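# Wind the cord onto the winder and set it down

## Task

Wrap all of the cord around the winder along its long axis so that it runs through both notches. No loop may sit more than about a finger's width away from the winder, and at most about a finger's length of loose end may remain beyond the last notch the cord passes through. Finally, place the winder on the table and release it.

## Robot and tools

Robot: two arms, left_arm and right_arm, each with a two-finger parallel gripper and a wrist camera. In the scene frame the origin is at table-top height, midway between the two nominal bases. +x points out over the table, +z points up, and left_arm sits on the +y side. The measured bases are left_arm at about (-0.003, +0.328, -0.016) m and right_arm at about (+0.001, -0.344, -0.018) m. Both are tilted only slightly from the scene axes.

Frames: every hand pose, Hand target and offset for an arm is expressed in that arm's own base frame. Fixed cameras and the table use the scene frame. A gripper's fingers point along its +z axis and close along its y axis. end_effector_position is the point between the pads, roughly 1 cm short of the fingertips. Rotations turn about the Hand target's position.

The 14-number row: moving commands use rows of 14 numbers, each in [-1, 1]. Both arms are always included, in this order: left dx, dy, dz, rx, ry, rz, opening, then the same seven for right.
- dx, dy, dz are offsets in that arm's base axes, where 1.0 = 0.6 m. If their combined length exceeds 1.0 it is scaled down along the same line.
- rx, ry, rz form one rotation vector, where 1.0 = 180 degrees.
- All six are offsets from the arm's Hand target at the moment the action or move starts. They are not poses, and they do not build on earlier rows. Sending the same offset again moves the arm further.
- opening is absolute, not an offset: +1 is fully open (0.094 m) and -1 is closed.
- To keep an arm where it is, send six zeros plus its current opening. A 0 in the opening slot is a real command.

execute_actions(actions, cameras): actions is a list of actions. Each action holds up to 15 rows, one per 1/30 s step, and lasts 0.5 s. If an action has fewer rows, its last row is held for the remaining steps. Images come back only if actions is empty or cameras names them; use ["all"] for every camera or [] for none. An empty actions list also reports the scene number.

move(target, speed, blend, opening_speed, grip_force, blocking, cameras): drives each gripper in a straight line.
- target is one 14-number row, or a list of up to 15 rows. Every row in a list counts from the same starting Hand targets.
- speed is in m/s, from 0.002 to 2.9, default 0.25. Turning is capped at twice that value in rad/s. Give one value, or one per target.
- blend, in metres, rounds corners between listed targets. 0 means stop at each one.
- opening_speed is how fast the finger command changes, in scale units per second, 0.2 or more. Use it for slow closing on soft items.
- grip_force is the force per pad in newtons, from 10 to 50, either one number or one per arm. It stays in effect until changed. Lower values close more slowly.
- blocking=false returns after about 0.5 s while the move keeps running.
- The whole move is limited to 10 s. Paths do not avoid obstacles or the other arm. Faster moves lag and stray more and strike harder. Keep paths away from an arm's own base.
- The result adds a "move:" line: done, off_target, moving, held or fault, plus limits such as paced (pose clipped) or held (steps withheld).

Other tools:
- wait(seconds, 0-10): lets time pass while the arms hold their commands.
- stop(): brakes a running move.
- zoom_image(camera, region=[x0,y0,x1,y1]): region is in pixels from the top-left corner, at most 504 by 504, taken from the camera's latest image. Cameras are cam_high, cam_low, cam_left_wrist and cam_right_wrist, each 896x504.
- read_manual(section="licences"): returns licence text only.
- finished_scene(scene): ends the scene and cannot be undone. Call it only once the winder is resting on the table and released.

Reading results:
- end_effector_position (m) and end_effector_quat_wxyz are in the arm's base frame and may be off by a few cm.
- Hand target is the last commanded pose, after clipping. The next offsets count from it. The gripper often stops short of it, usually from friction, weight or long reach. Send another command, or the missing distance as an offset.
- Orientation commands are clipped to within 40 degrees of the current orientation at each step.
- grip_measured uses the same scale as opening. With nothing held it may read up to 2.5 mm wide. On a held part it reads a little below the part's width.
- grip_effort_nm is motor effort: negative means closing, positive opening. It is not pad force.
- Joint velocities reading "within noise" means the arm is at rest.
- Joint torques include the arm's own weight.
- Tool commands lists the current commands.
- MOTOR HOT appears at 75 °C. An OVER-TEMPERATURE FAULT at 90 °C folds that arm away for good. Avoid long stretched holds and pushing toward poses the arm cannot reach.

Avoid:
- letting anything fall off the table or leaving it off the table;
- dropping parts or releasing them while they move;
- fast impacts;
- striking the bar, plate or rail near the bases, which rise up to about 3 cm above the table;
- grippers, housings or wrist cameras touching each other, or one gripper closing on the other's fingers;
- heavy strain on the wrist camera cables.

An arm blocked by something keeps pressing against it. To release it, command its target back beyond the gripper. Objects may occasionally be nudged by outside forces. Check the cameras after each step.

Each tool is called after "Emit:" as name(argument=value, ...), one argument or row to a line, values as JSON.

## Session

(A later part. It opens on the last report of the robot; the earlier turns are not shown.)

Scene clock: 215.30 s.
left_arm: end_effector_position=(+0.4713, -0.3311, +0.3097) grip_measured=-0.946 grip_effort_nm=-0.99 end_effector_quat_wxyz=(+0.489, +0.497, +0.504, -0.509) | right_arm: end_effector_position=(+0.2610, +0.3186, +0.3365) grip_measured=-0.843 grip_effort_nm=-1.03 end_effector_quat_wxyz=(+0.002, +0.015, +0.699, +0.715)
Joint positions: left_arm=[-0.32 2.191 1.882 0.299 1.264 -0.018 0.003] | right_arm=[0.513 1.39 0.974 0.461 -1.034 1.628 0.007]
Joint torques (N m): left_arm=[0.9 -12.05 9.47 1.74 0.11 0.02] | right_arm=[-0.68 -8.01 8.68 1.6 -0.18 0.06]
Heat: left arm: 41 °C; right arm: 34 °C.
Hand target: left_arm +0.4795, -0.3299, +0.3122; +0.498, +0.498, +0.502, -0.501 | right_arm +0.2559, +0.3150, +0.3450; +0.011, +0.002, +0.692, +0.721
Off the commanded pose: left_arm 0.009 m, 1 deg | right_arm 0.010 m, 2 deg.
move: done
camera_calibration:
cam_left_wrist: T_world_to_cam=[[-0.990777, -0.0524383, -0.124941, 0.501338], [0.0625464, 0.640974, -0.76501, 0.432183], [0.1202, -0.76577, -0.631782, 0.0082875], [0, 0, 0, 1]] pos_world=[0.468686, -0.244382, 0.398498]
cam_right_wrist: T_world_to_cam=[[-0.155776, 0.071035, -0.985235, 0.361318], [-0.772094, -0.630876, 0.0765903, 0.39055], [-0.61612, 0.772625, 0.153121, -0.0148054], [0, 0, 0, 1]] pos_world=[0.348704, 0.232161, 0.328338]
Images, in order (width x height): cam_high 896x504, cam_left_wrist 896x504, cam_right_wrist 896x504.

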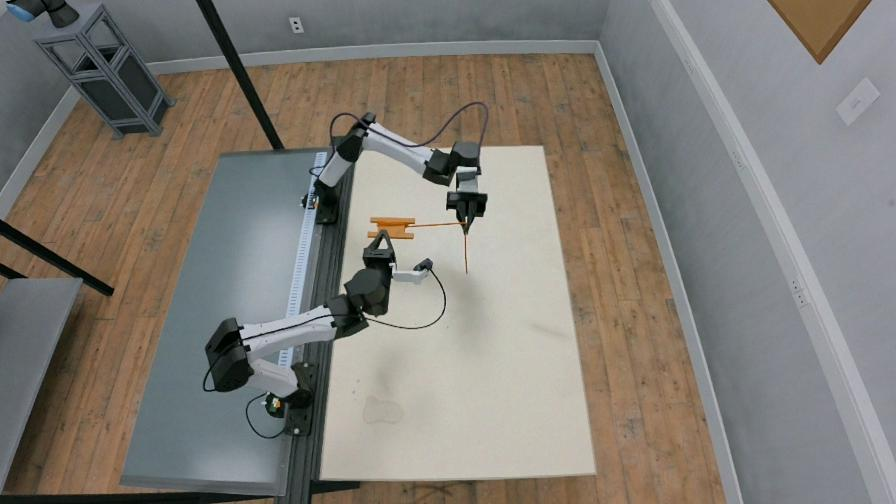

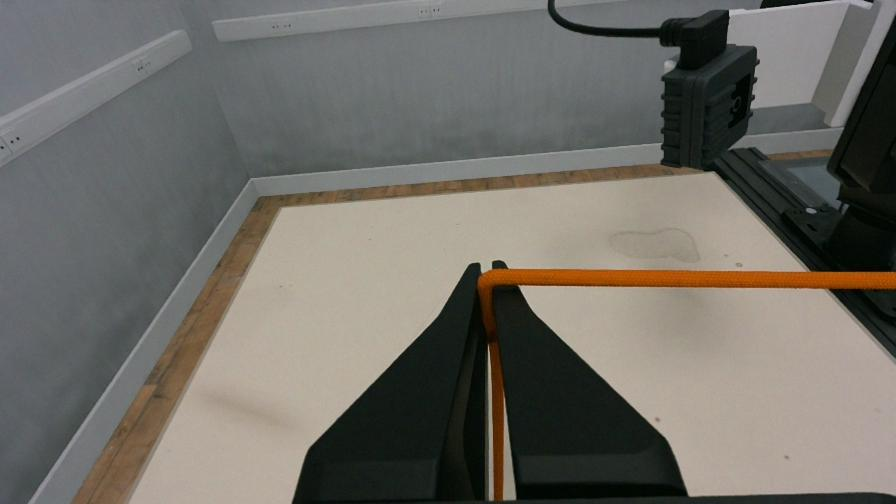

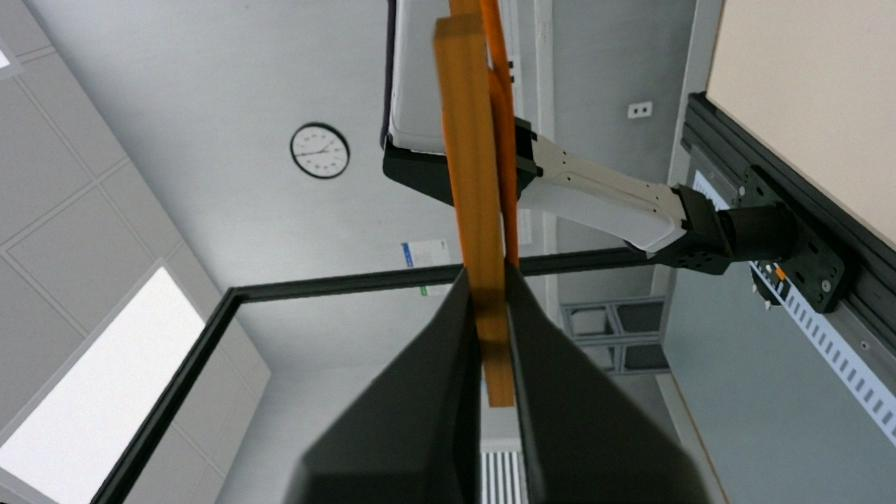

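Emit:
move(
  target=[
    [-0.01967, -0.0055, 0.08133, 0, 0, 0, -0.985, 0, 0, 0, 0, 0, 0, -0.9],
    [-0.07683, 0, 0.1655, 0, 0, 0, -0.985, 0, 0, 0, 0, 0, 0, -0.9],
    [-0.15883, 0.03217, 0.21167, 0, 0, 0, -0.985, 0, 0, 0, 0, 0, 0, -0.9],
    [-0.22417, 0.10367, 0.20433, 0, 0, 0, -0.985, 0, 0, 0, 0, 0, 0, -0.9],
    [-0.325, 0.14017, 0.17783, 0, 0, 0, -0.985, 0, 0, 0, 0, 0, 0, -0.9],
    [-0.40967, 0.15017, 0.10033, 0, 0, 0, -0.985, 0, 0, 0, 0, 0, 0, -0.9],
    [-0.459, 0.11167, 0.041, 0, 0, 0, -0.985, 0, 0, 0, 0, 0, 0, -0.9],
    [-0.48783, 0.0525, 0.03017, 0, 0, 0, -0.985, 0, 0, 0, 0, 0, 0, -0.9],
    [-0.48817, -0.02517, 0.02683, 0, 0, 0, -0.985, 0, 0, 0, 0, 0, 0, -0.9],
  ],
  speed=0.16,
  blend=[0.012, 0.012, 0.012, 0.015, 0.015, 0.015, 0.015, 0.012, 0],
  cameras=["cam_high", "cam_left_wrist", "cam_right_wrist"],
)

Scene clock: 224.27 s.
left_arm: end_effector_position=(+0.1859, -0.3408, +0.3139) grip_measured=-0.946 grip_effort_nm=-0.99 end_effector_quat_wxyz=(+0.485, +0.497, +0.516, -0.501) | right_arm: end_effector_position=(+0.2555, +0.3188, +0.3394) grip_measured=-0.843 grip_effort_nm=-1.03 end_effector_quat_wxyz=(-0.003, -0.002, +0.696, +0.718)
Joint positions: left_arm=[-0.733 1.207 0.814 0.352 0.834 -0.004 0.003] | right_arm=[0.514 1.39 0.974 0.481 -1.064 1.628 0.007]
Joint torques (N m): left_arm=[-0.35 -3.69 9.26 2.16 0.18 -0.11] | right_arm=[-0.8 -8.01 8.62 1.42 0.12 0.07]
Heat: left arm: 43 °C; right arm: 34 °C.
Hand target: left_arm +0.1865, -0.3450, +0.3284; +0.498, +0.498, +0.502, -0.501 | right_arm +0.2560, +0.3149, +0.3450; +0.011, +0.002, +0.692, +0.721
Off the commanded pose: left_arm 0.015 m, 2 deg | right_arm 0.007 m, 2 deg.
move: off_target (left_arm)
camera_calibration:
cam_left_wrist: T_world_to_cam=[[-0.990583, -0.0664798, -0.11969, 0.212088], [0.046198, 0.660637, -0.749283, 0.464232], [0.128884, -0.747756, -0.651344, 0.0484321], [0, 0, 0, 1]] pos_world=[0.182402, -0.256374, 0.404772]
cam_right_wrist: T_world_to_cam=[[-0.140463, 0.0746189, -0.98727, 0.35895], [-0.753943, -0.654392, 0.0578068, 0.395357], [-0.641748, 0.752465, 0.148176, -0.00412347], [0, 0, 0, 1]] pos_world=[0.345849, 0.235036, 0.332138]
Images, in order (width x height): cam_high 896x504, cam_left_wrist 896x504, cam_right_wrist 896x504.

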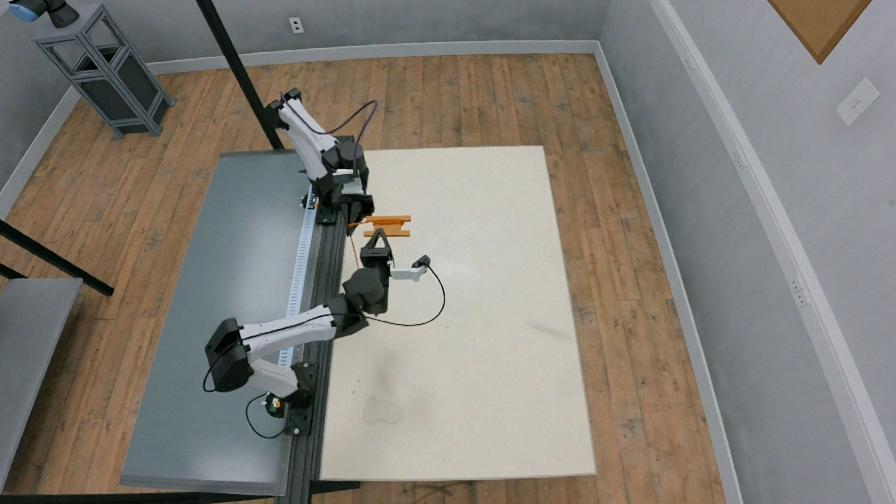

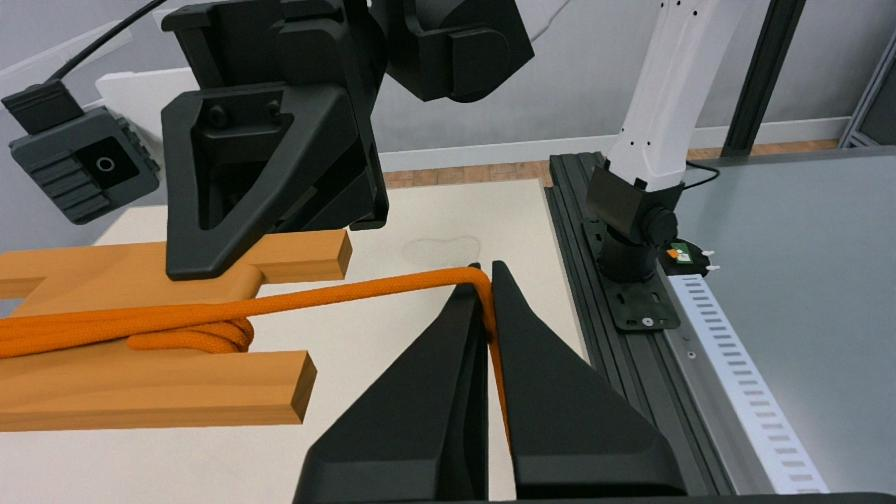

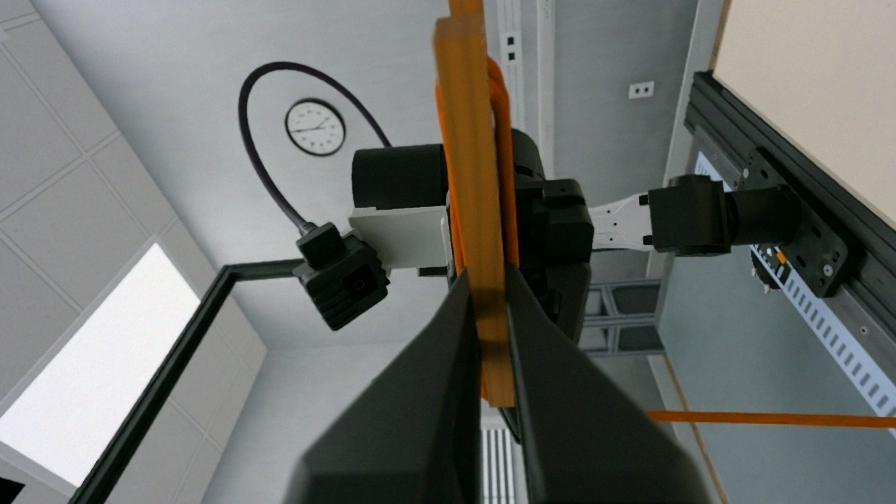

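Emit:
zoom_image(
  camera="cam_right_wrist",
  region=[400, 0, 640, 420],
)

Scaled by 1.200 from the camera's 896x504 image, which has a finer 1280x720 frame.

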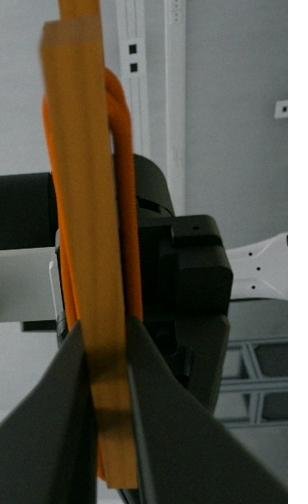

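Emit:
move(
  target=[
    [0.00133, 0.00667, -0.06217, 0, 0, 0, -0.985, 0, 0, 0, 0, 0, 0, -0.9],
    [0.02933, 0.00833, -0.106, 0, 0, 0, -0.985, 0, 0, 0, 0, 0, 0, -0.9],
    [0.07317, 0.01167, -0.134, 0, 0, 0, -0.985, 0, 0, 0, 0, 0, 0, -0.9],
    [0.11, 0.01333, -0.14117, 0, 0, 0, -0.985, 0, 0, 0, 0, 0, 0, -0.9],
    [0.11, 0.01333, -0.16067, 0, 0, 0, -0.985, 0, 0, 0, 0, 0, 0, -0.9],
    [0.11, 0.01333, -0.16067, 0, 0, 0, 0.0, 0, 0, 0, 0, 0, 0, -0.9],
    [0.0975, 0.00333, -0.264, 0, 0, 0, 0.0, 0, 0, 0, 0, 0, 0, -0.9],
    [0.09417, -0.005, -0.394, 0, 0, 0, 0.0, 0, 0, 0, 0, 0, 0, -0.9],
  ],
  speed=[0.15, 0.15, 0.15, 0.15, 0.12, 0.12, 0.2, 0.2],
  blend=[0.008, 0.01, 0.01, 0.006, 0, 0, 0.02, 0],
  cameras=["cam_high", "cam_low", "cam_left_wrist", "cam_right_wrist"],
)

Scene clock: 231.37 s.
left_arm: end_effector_position=(+0.2457, -0.3464, +0.0885) grip_measured=-0.002 grip_effort_nm=0.13 end_effector_quat_wxyz=(+0.484, +0.497, +0.516, -0.502) | right_arm: end_effector_position=(+0.2566, +0.3188, +0.3341) grip_measured=-0.843 grip_effort_nm=-1.03 end_effector_quat_wxyz=(-0.009, +0.009, +0.701, +0.713)
Joint positions: left_arm=[-0.612 2.115 0.583 1.483 0.958 0.001 0.047] | right_arm=[0.514 1.39 0.971 0.456 -1.058 1.628 0.007]
Joint torques (N m): left_arm=[-0.44 -7.35 2.59 2.6 0.13 -0.1] | right_arm=[-0.8 -8.06 8.99 1.64 0.05 0.06]
Heat: left arm: 42 °C; right arm: 34 °C.
Hand target: left_arm +0.2430, -0.3480, +0.0919; +0.498, +0.498, +0.502, -0.501 | right_arm +0.2559, +0.3149, +0.3450; +0.011, +0.002, +0.692, +0.721
Off the commanded pose: left_arm 0.005 m, 2 deg | right_arm 0.012 m, 3 deg.
move: off_target (right_arm); blend cut to 0.0058 m at target 4
camera_calibration:
cam_left_wrist: T_world_to_cam=[[-0.991197, -0.0634225, -0.116213, 0.244902], [0.0456019, 0.660523, -0.74942, 0.296468], [0.124292, -0.748122, -0.651816, -0.109183], [0, 0, 0, 1]] pos_world=[0.242797, -0.261974, 0.179473]
cam_right_wrist: T_world_to_cam=[[-0.164002, 0.0621965, -0.984497, 0.362894], [-0.756173, -0.64883, 0.084976, 0.386292], [-0.633487, 0.758387, 0.153441, -0.00842239], [0, 0, 0, 1]] pos_world=[0.346284, 0.234455, 0.325735]

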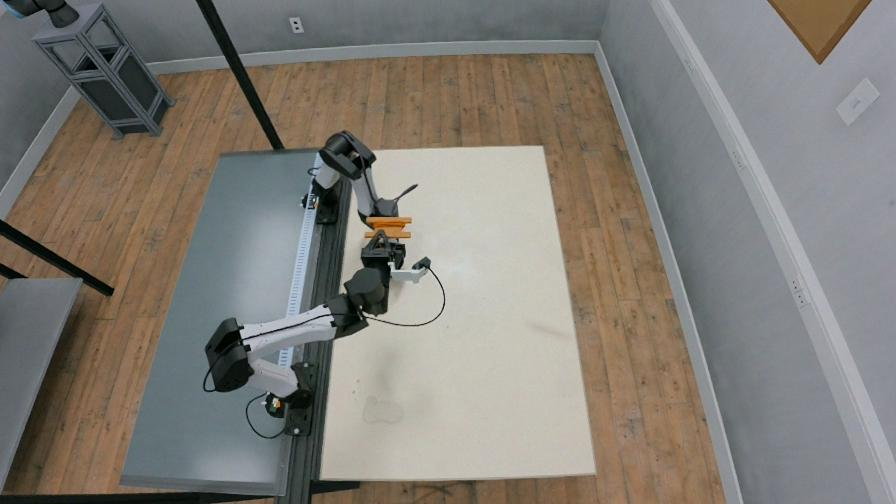

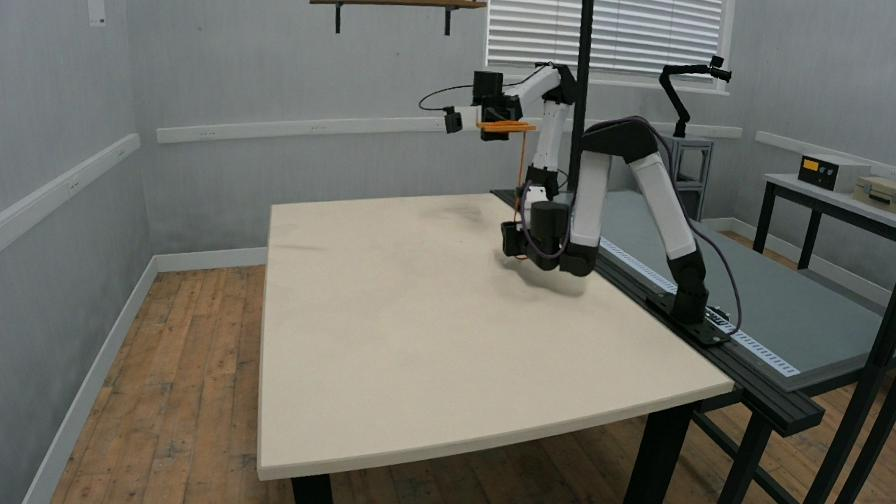

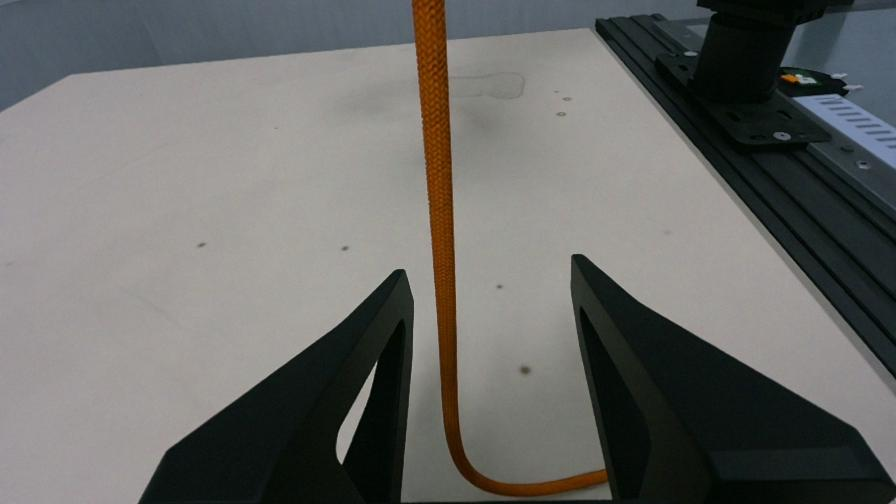

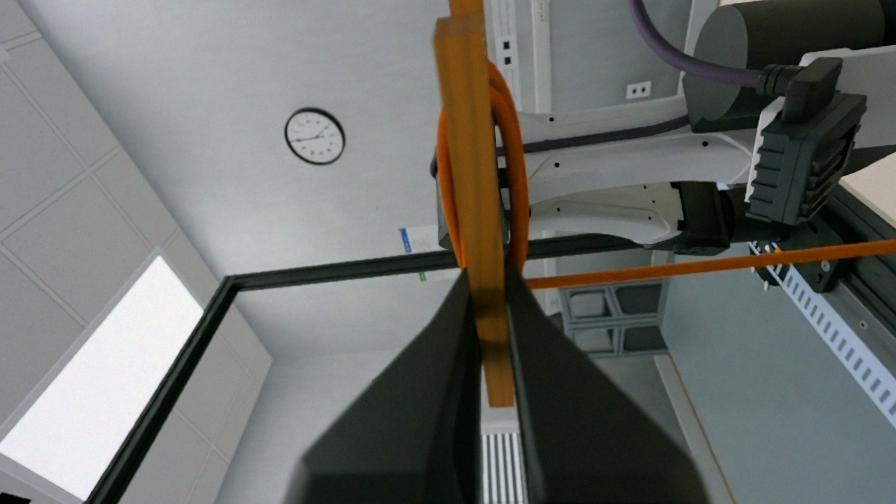

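Emit:
zoom_image(
  camera="cam_left_wrist",
  region=[380, 220, 500, 400],
)

Emit:
zoom_image(
  camera="cam_high",
  region=[340, 190, 440, 250],
)

Scaled by 2.800 from the camera's 896x504 image, which has a finer 1280x720 frame.

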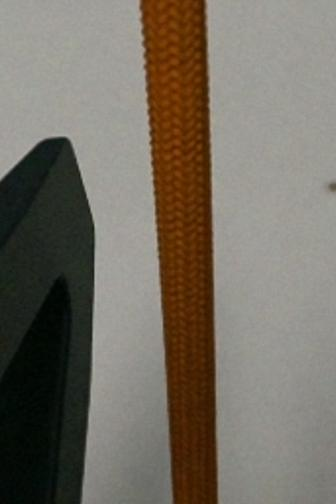

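Scaled by 5.040 from the camera's 896x504 image, which has a finer 1280x720 frame.

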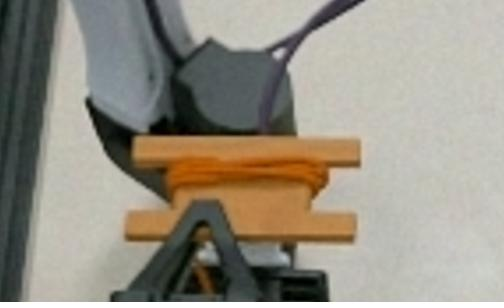

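Emit:
move(
  target=[
    [0.02133, 0.03, 0.00083, 0, 0, 0, 0.0, 0, 0, 0, 0, 0, 0, -0.9],
    [0.02133, 0.03, 0.00083, 0, 0, 0, -0.985, 0, 0, 0, 0, 0, 0, -0.9],
    [0.19133, 0.03167, 0.05083, 0, 0, 0, -0.985, 0, 0, 0, 0, 0, 0, -0.9],
    [0.31767, 0.02833, 0.17717, 0, 0, 0, -0.985, 0, 0, 0, 0, 0, 0, -0.9],
    [0.38367, 0.025, 0.36233, 0, 0, 0, -0.985, 0, 0, 0, 0, 0, 0, -0.9],
  ],
  speed=[0.12, 0.12, 0.2, 0.2, 0.2],
  blend=[0, 0, 0.03, 0.03, 0],
  opening_speed=1.2,
  cameras=["cam_high", "cam_left_wrist", "cam_right_wrist"],
)

Scene clock: 238.57 s.
left_arm: end_effector_position=(+0.4642, -0.3340, +0.3070) grip_measured=-0.973 grip_effort_nm=-0.99 end_effector_quat_wxyz=(+0.488, +0.498, +0.503, -0.510) | right_arm: end_effector_position=(+0.2623, +0.3181, +0.3354) grip_measured=-0.843 grip_effort_nm=-1.03 end_effector_quat_wxyz=(+0.004, +0.018, +0.699, +0.715)
Joint positions: left_arm=[-0.33 2.169 1.835 0.323 1.257 -0.017 0.001] | right_arm=[0.511 1.39 0.971 0.463 -1.029 1.628 0.007]
Joint torques (N m): left_arm=[0.92 -11.79 9.46 1.67 0.07 -0.01] | right_arm=[-0.53 -7.99 9.01 1.59 -0.23 0.05]
Heat: left arm: 42 °C; right arm: 34 °C.
Hand target: left_arm +0.4731, -0.3330, +0.3095; +0.498, +0.498, +0.502, -0.501 | right_arm +0.2559, +0.3150, +0.3449; +0.011, +0.002, +0.693, +0.721
Off the commanded pose: left_arm 0.009 m, 1 deg | right_arm 0.012 m, 2 deg.
move: off_target (right_arm)
camera_calibration:
cam_left_wrist: T_world_to_cam=[[-0.990766, -0.0497953, -0.12611, 0.495016], [0.0651495, 0.640861, -0.764887, 0.4312], [0.118907, -0.76604, -0.631699, 0.00562325], [0, 0, 0, 1]] pos_world=[0.461684, -0.247382, 0.395798]
cam_right_wrist: T_world_to_cam=[[-0.1566, 0.071488, -0.985072, 0.360461], [-0.776508, -0.625253, 0.0780684, 0.390195], [-0.610338, 0.777141, 0.153425, -0.0164236], [0, 0, 0, 1]] pos_world=[0.349414, 0.230966, 0.327137]
Images, in order (width x height): cam_high 896x504, cam_left_wrist 896x504, cam_right_wrist 896x504.

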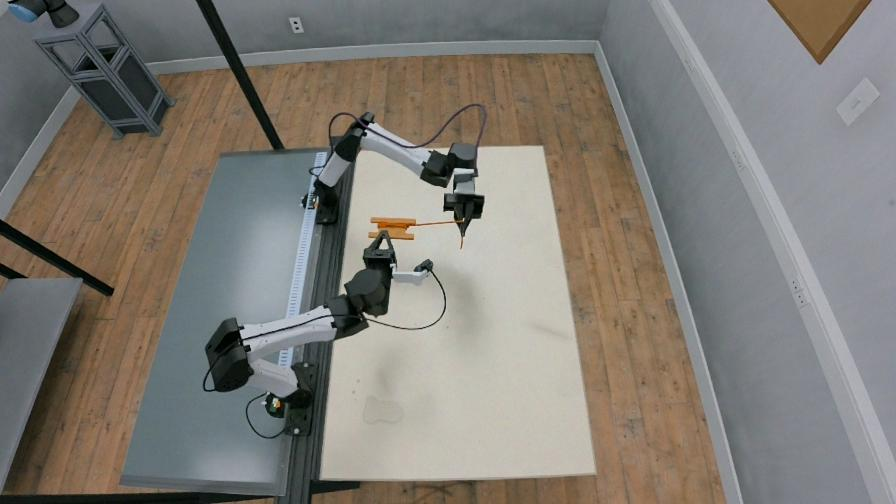

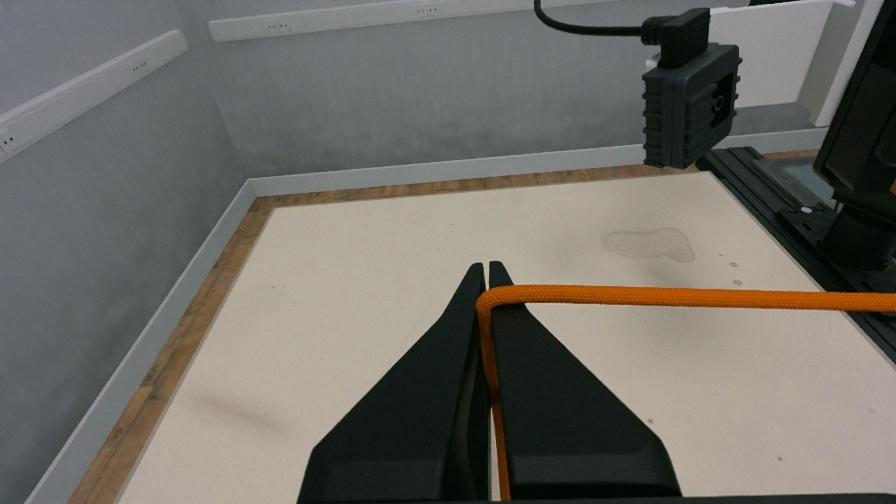

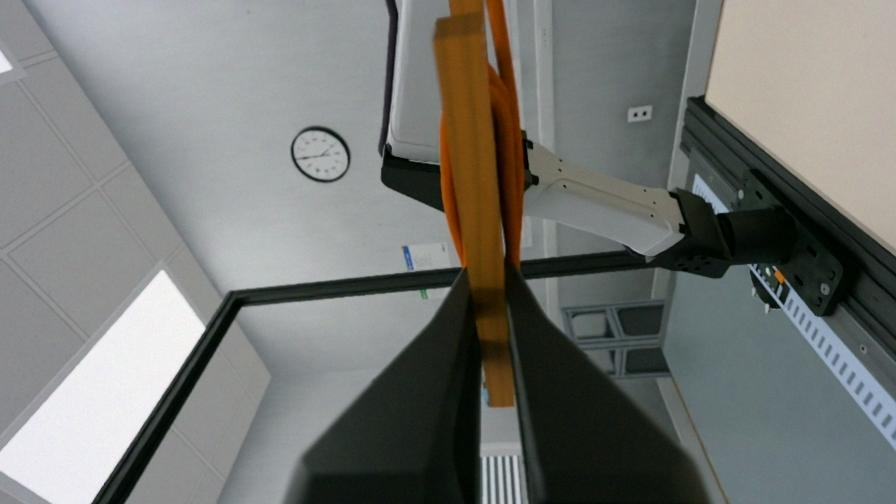

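Emit:
move(
  target=[
    [-0.0195, -0.0055, 0.07867, 0, 0, 0, -0.985, 0, 0, 0, 0, 0, 0, -0.9],
    [-0.07383, -0.002, 0.158, 0, 0, 0, -0.985, 0, 0, 0, 0, 0, 0, -0.9],
    [-0.15067, 0.02917, 0.202, 0, 0, 0, -0.985, 0, 0, 0, 0, 0, 0, -0.9],
    [-0.21167, 0.09733, 0.1945, 0, 0, 0, -0.985, 0, 0, 0, 0, 0, 0, -0.9],
    [-0.30817, 0.13183, 0.16967, 0, 0, 0, -0.985, 0, 0, 0, 0, 0, 0, -0.9],
    [-0.38783, 0.14217, 0.09583, 0, 0, 0, -0.985, 0, 0, 0, 0, 0, 0, -0.9],
    [-0.43517, 0.10633, 0.04117, 0, 0, 0, -0.985, 0, 0, 0, 0, 0, 0, -0.9],
    [-0.46217, 0.04917, 0.0305, 0, 0, 0, -0.985, 0, 0, 0, 0, 0, 0, -0.9],
    [-0.46417, -0.03, 0.02717, 0, 0, 0, -0.985, 0, 0, 0, 0, 0, 0, -0.9],
    [-0.4575, -0.01833, -0.02617, 0, 0, 0, -0.985, 0, 0, 0, 0, 0, 0, -0.9],
    [-0.43417, -0.0175, -0.06267, 0, 0, 0, -0.985, 0, 0, 0, 0, 0, 0, -0.9],
    [-0.39767, -0.015, -0.086, 0, 0, 0, -0.985, 0, 0, 0, 0, 0, 0, -0.9],
    [-0.367, -0.01333, -0.092, 0, 0, 0, -0.985, 0, 0, 0, 0, 0, 0, -0.9],
    [-0.367, -0.01333, -0.10917, 0, 0, 0, -0.985, 0, 0, 0, 0, 0, 0, -0.9],
  ],
  speed=[0.16, 0.16, 0.16, 0.16, 0.16, 0.16, 0.16, 0.16, 0.16, 0.15, 0.15, 0.15, 0.15, 0.12],
  blend=[0.012, 0.012, 0.012, 0.015, 0.015, 0.015, 0.015, 0.012, 0.006, 0.008, 0.01, 0.01, 0.006, 0],
  cameras=["cam_high", "cam_left_wrist", "cam_right_wrist"],
)

Scene clock: 245.90 s.
left_arm: end_effector_position=(+0.2508, -0.3396, +0.2427) grip_measured=-0.973 grip_effort_nm=-0.98 end_effector_quat_wxyz=(+0.496, +0.497, +0.507, -0.500) | right_arm: end_effector_position=(+0.2600, +0.3173, +0.3409) grip_measured=-0.843 grip_effort_nm=-1.03 end_effector_quat_wxyz=(+0.011, +0.007, +0.695, +0.719)
Joint positions: left_arm=[-0.586 1.536 0.744 0.778 0.978 -0.002 0.001] | right_arm=[0.512 1.383 0.971 0.479 -1.032 1.623 0.007]
Joint torques (N m): left_arm=[0.51 -5.44 6.82 2.05 0.32 -0.14] | right_arm=[-0.59 -7.2 9.01 1.44 -0.19 0.11]
Heat: left arm: 43 °C; right arm: 34 °C.
Hand target: left_arm +0.2529, -0.3411, +0.2440; +0.498, +0.498, +0.502, -0.501 | right_arm +0.2560, +0.3149, +0.3450; +0.011, +0.002, +0.692, +0.721
Off the commanded pose: left_arm 0.003 m, 1 deg | right_arm 0.006 m, 1 deg.
move: done; blend cut to 0.0094 m at target 12, 0.0052 m at target 13
camera_calibration:
cam_left_wrist: T_world_to_cam=[[-0.987624, -0.0720635, -0.139301, 0.270033], [0.060196, 0.645991, -0.760968, 0.401475], [0.144825, -0.759936, -0.633659, -0.0178866], [0, 0, 0, 1]] pos_world=[0.245114, -0.253483, 0.331791]
cam_right_wrist: T_world_to_cam=[[-0.131285, 0.0824787, -0.987908, 0.356508], [-0.7759, -0.628822, 0.0506119, 0.397824], [-0.617044, 0.773162, 0.14655, -0.0127968], [0, 0, 0, 1]] pos_world=[0.34758, 0.230651, 0.333938]
Images, in order (width x height): cam_high 896x504, cam_left_wrist 896x504, cam_right_wrist 896x504.

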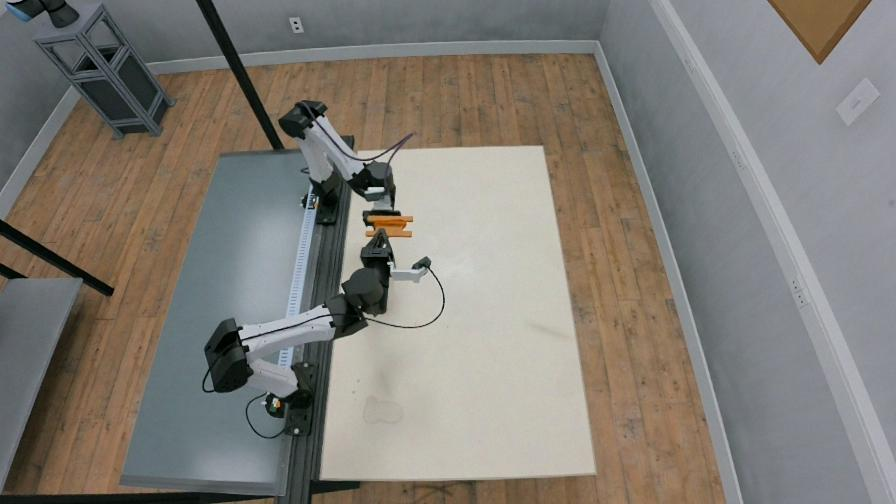

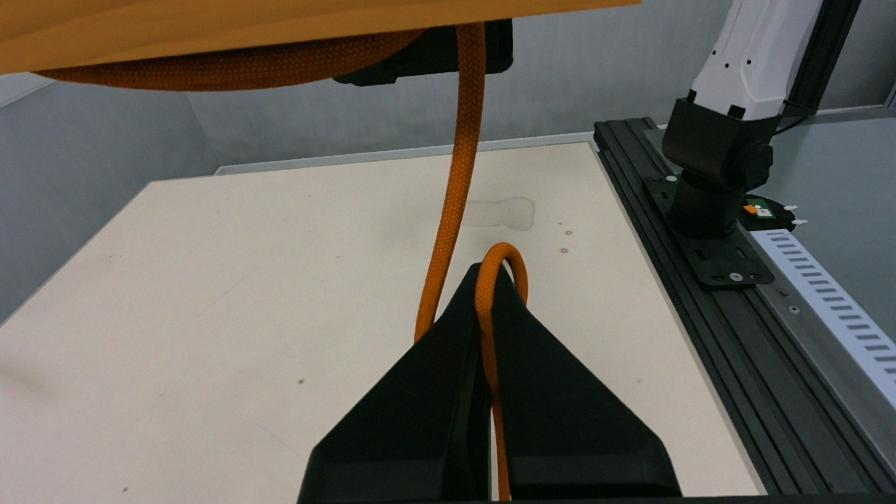

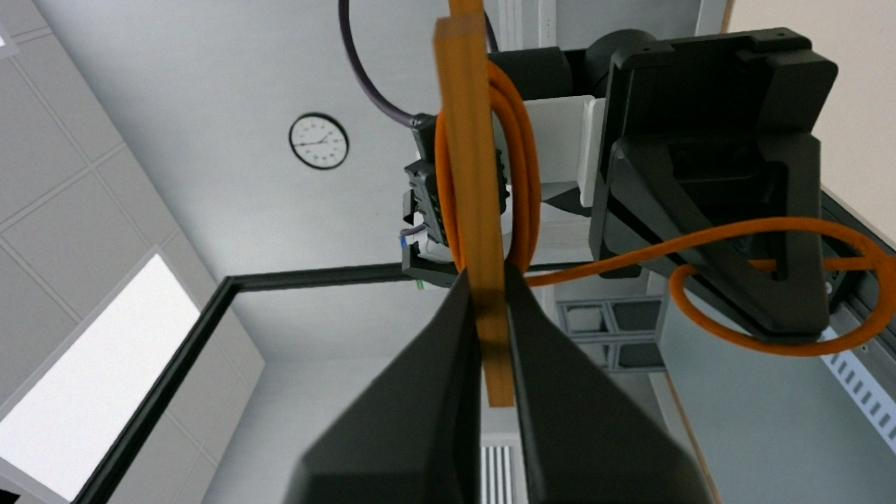

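Emit:
zoom_image(
  camera="cam_high",
  region=[340, 190, 440, 260],
)

Emit:
zoom_image(
  camera="cam_right_wrist",
  region=[400, 0, 896, 420],
)

Emit:
zoom_image(
  camera="cam_left_wrist",
  region=[300, 0, 700, 400],
)

Scaled by 5.040 from the camera's 896x504 image, which has a finer 1280x720 frame.

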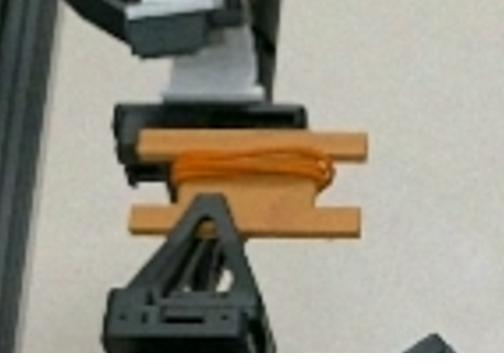

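Scaled by 1.016 from the camera's 896x504 image, which has a finer 1280x720 frame.

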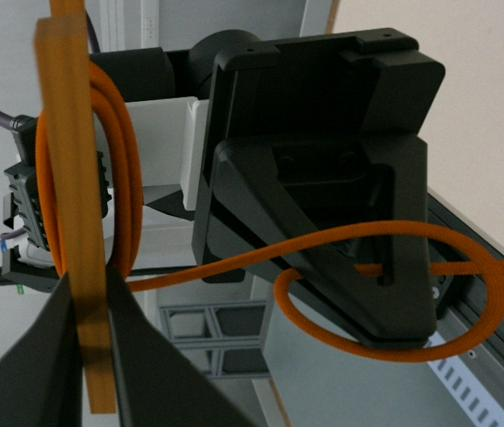

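Scaled by 1.260 from the camera's 896x504 image, which has a finer 1280x720 frame.

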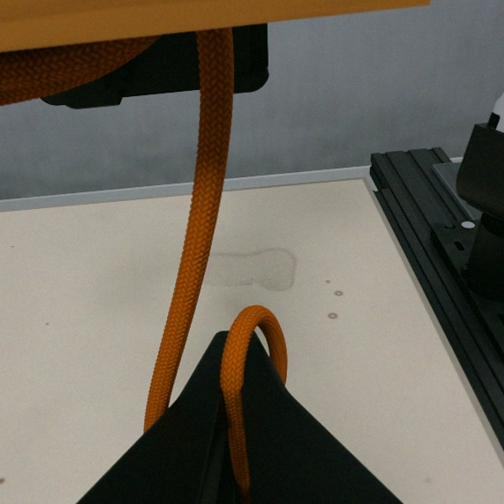

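Emit:
execute_actions(
  actions=[],
  cameras=["cam_low"],
)

Emit:
zoom_image(
  camera="cam_low",
  region=[430, 60, 630, 300],
)

Scene clock: 249.73 s.
left_arm: end_effector_position=(+0.2507, -0.3396, +0.2427) grip_measured=-0.973 grip_effort_nm=-0.99 end_effector_quat_wxyz=(+0.496, +0.497, +0.507, -0.500) | right_arm: end_effector_position=(+0.2600, +0.3173, +0.3409) grip_measured=-0.843 grip_effort_nm=-1.03 end_effector_quat_wxyz=(+0.011, +0.007, +0.695, +0.719)
Joint positions: left_arm=[-0.586 1.536 0.744 0.778 0.979 -0.002 0.001] | right_arm=[0.512 1.383 0.971 0.479 -1.032 1.623 0.007]
Joint velocities: within noise
Joint torques (N m): left_arm=[0.47 -5.42 6.84 2.08 0.31 -0.11] | right_arm=[-0.59 -7.2 9.01 1.44 -0.19 0.11]
Heat: left arm: 42 °C; right arm: 34 °C.
Hand target: left_arm +0.2530, -0.3411, +0.2440; +0.498, +0.498, +0.502, -0.501 | right_arm +0.2560, +0.3149, +0.3450; +0.011, +0.002, +0.692, +0.721
Tool commands: left_gripper/opening=-0.985 right_gripper/opening=-0.9
Off the commanded pose: left_arm 0.003 m, 1 deg | right_arm 0.006 m, 1 deg.
Images, in order (width x height): cam_low 896x504.

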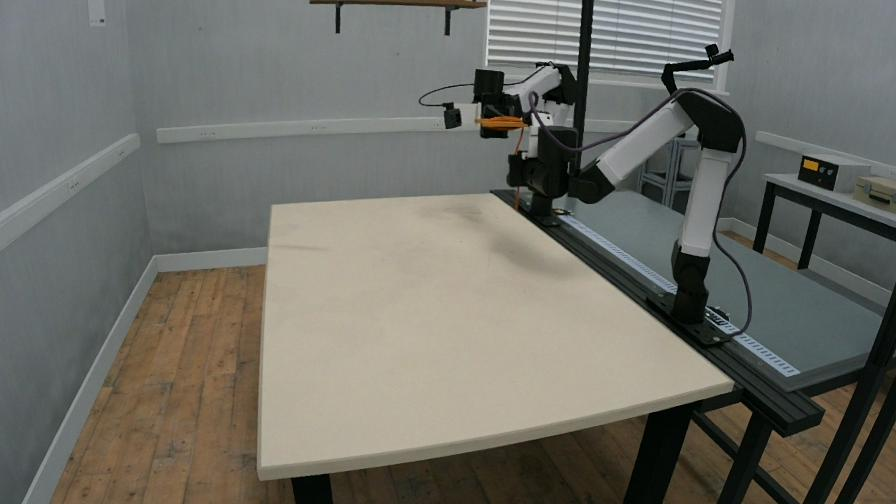

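Scaled by 2.100 from the camera's 896x504 image, which has a finer 1280x720 frame.

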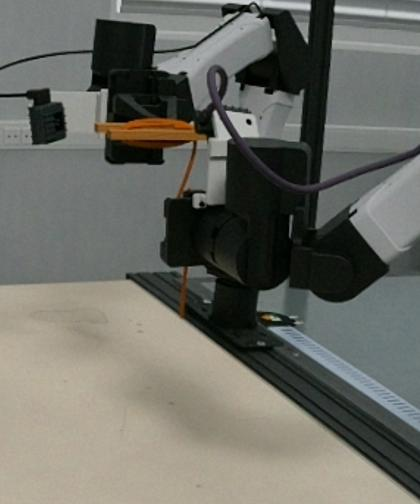

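Emit:
move(
  target=[
    [0, 0, 0, 0, 0, 0, 0.0, 0, 0, 0, 0, 0, 0, -0.9],
    [0.0, 0.1435, 0.0, 0, 0, 0, 0.0, 0, 0, 0, 0, 0, 0, -0.9],
    [0.0, 0.085, -0.2, 0, 0, 0, 0.0, 0, 0, 0, 0, 0, 0, -0.9],
  ],
  speed=[0.15, 0.2, 0.2],
  blend=[0, 0.02, 0],
  cameras=["cam_high", "cam_low", "cam_left_wrist", "cam_right_wrist"],
)

Scene clock: 261.63 s.
left_arm: end_effector_position=(+0.2565, -0.2890, +0.1285) grip_measured=-0.002 grip_effort_nm=0.13 end_effector_quat_wxyz=(+0.500, +0.500, +0.501, -0.500) | right_arm: end_effector_position=(+0.2600, +0.3173, +0.3408) grip_measured=-0.843 grip_effort_nm=-1.03 end_effector_quat_wxyz=(+0.011, +0.007, +0.695, +0.719)
Joint positions: left_arm=[-0.422 1.918 0.502 1.413 1.149 0.001 0.047] | right_arm=[0.512 1.383 0.971 0.479 -1.032 1.623 0.007]
Joint torques (N m): left_arm=[-0.34 -6.23 2.4 2.05 0.11 -0.1] | right_arm=[-0.61 -7.2 8.99 1.44 -0.19 0.11]
Heat: left arm: 41 °C; right arm: 33 °C.
Hand target: left_arm +0.2530, -0.2900, +0.1241; +0.498, +0.498, +0.502, -0.501 | right_arm +0.2560, +0.3149, +0.3450; +0.011, +0.002, +0.692, +0.721
Off the commanded pose: left_arm 0.006 m, 0 deg | right_arm 0.006 m, 1 deg.
move: done
camera_calibration:
cam_left_wrist: T_world_to_cam=[[-0.98626, -0.06694, -0.151027, 0.266013], [0.0735989, 0.640429, -0.764483, 0.276961], [0.147897, -0.765095, -0.626703, -0.0557031], [0, 0, 0, 1]] pos_world=[0.250213, -0.202185, 0.216998]
cam_right_wrist: T_world_to_cam=[[-0.131653, 0.0823075, -0.987873, 0.356565], [-0.775842, -0.628862, 0.051, 0.397689], [-0.617038, 0.773148, 0.146649, -0.0128136], [0, 0, 0, 1]] pos_world=[0.347581, 0.230651, 0.333838]

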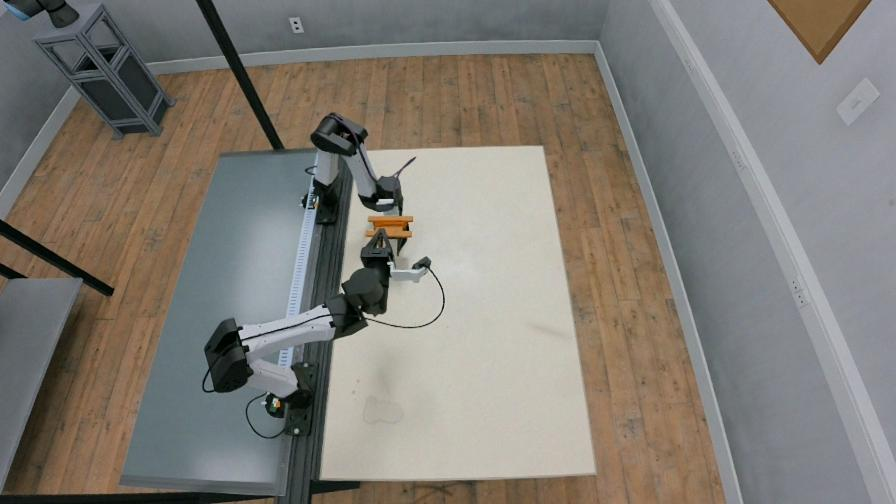

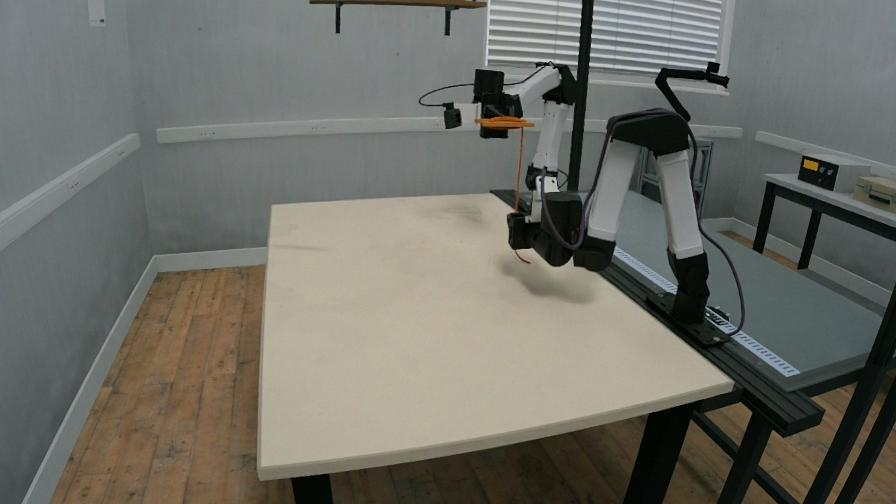

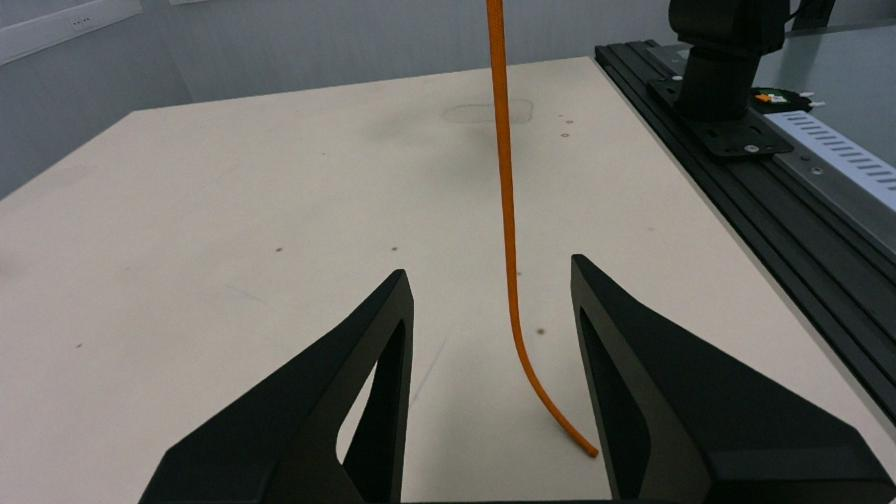

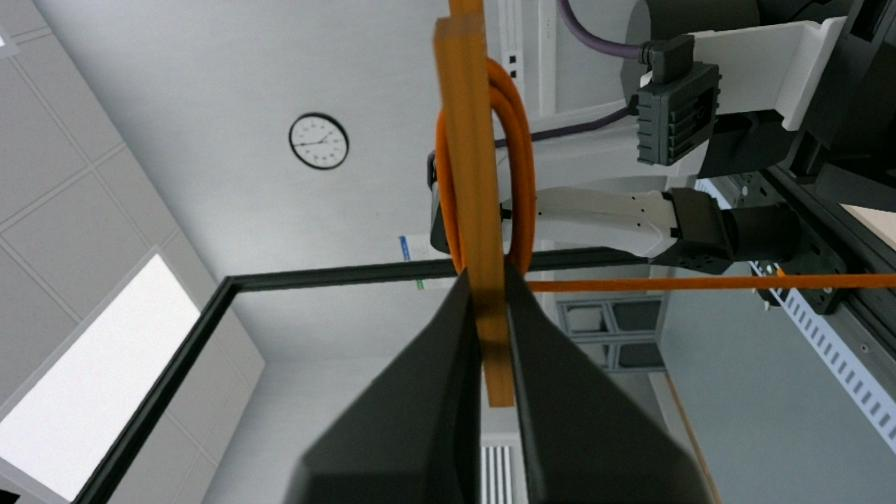

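Emit:
execute_actions(
  actions=[],
)

Scene clock: 263.83 s.
left_arm: end_effector_position=(+0.2565, -0.2890, +0.1285) grip_measured=-0.002 grip_effort_nm=0.13 end_effector_quat_wxyz=(+0.500, +0.500, +0.501, -0.500) | right_arm: end_effector_position=(+0.2600, +0.3173, +0.3408) grip_measured=-0.843 grip_effort_nm=-1.03 end_effector_quat_wxyz=(+0.011, +0.007, +0.695, +0.719)
Joint positions: left_arm=[-0.422 1.918 0.502 1.413 1.149 0.001 0.047] | right_arm=[0.512 1.383 0.971 0.479 -1.032 1.623 0.007]
Joint velocities: within noise
Joint torques (N m): left_arm=[-0.34 -6.2 2.43 2.08 0.11 -0.1] | right_arm=[-0.61 -7.2 9.01 1.44 -0.19 0.11]
Heat: left arm: 41 °C; right arm: 33 °C.
Hand target: left_arm +0.2530, -0.2900, +0.1240; +0.498, +0.498, +0.502, -0.501 | right_arm +0.2560, +0.3149, +0.3450; +0.011, +0.002, +0.692, +0.721
Tool commands: left_gripper/opening=+0.0 right_gripper/opening=-0.9
Off the commanded pose: left_arm 0.006 m, 0 deg | right_arm 0.006 m, 1 deg.
camera_calibration:
cam_left_wrist: T_world_to_cam=[[-0.986312, -0.0669763, -0.150677, 0.265942], [0.0733091, 0.640401, -0.764534, 0.277039], [0.147699, -0.765115, -0.626725, -0.0556526], [0, 0, 0, 1]] pos_world=[0.250213, -0.202185, 0.216998]
cam_right_wrist: T_world_to_cam=[[-0.131653, 0.0823075, -0.987873, 0.356565], [-0.775842, -0.628862, 0.051, 0.397689], [-0.617038, 0.773148, 0.146649, -0.0128136], [0, 0, 0, 1]] pos_world=[0.347581, 0.230651, 0.333838]

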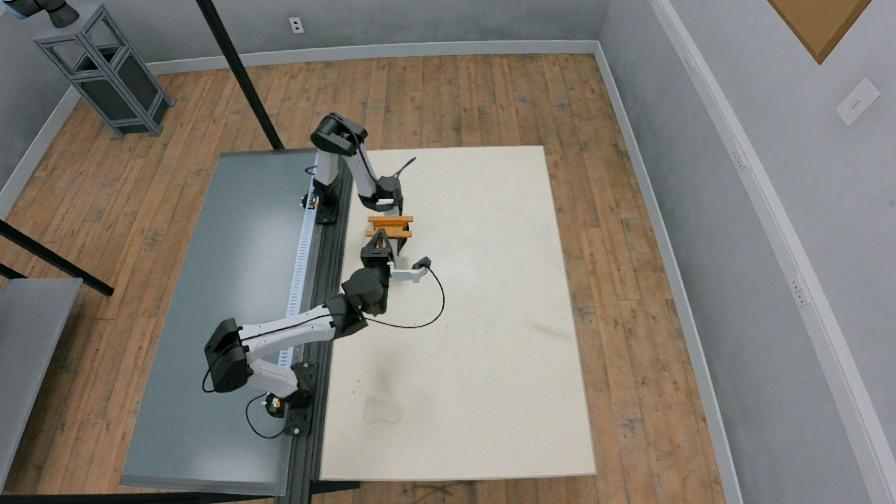

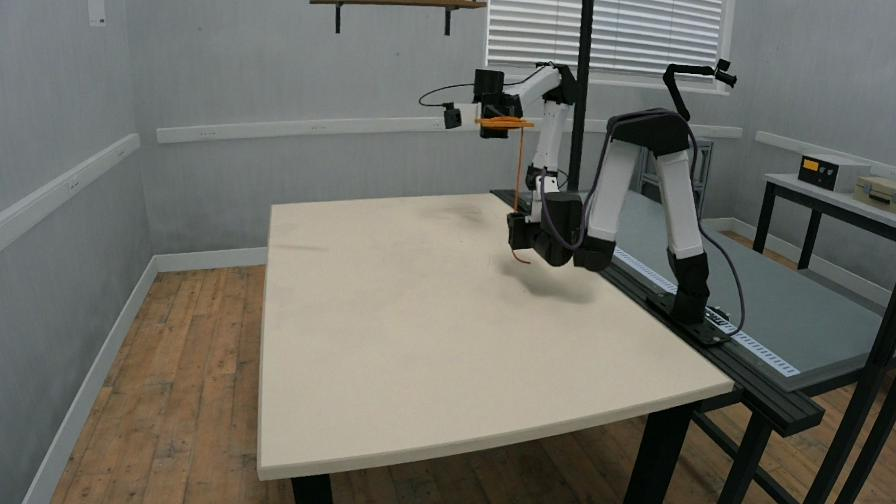

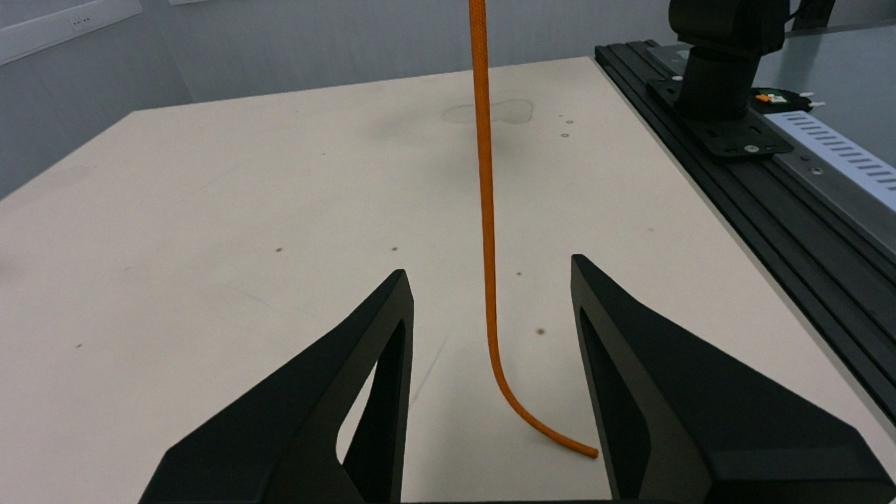

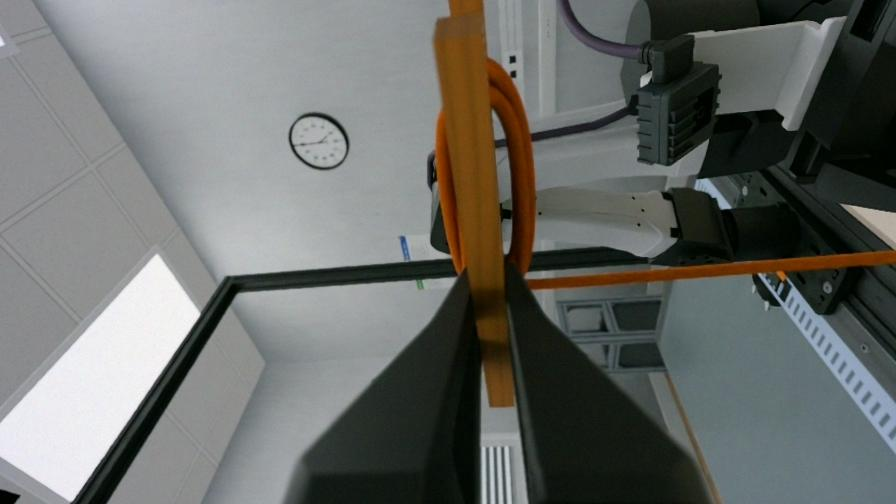

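Emit:
zoom_image(
  camera="cam_left_wrist",
  region=[400, 230, 640, 480],
)

Emit:
zoom_image(
  camera="cam_right_wrist",
  region=[380, 0, 620, 420],
)

Scaled by 2.016 from the camera's 896x504 image, which has a finer 1280x720 frame.

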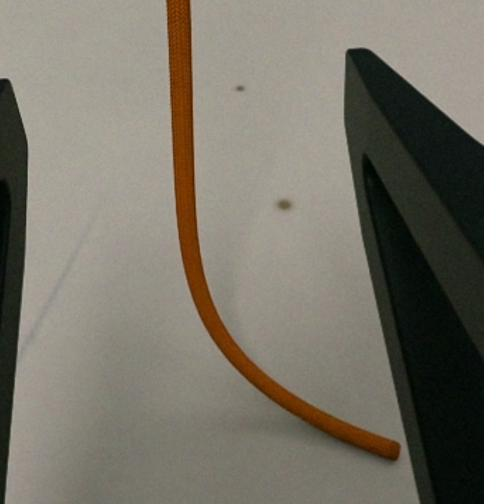

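Scaled by 1.200 from the camera's 896x504 image, which has a finer 1280x720 frame.

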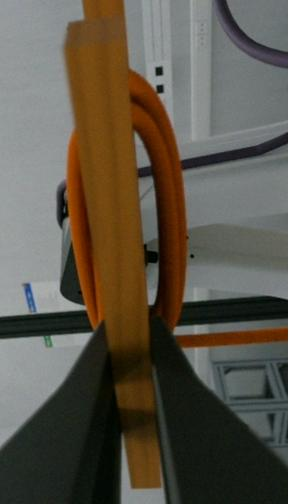

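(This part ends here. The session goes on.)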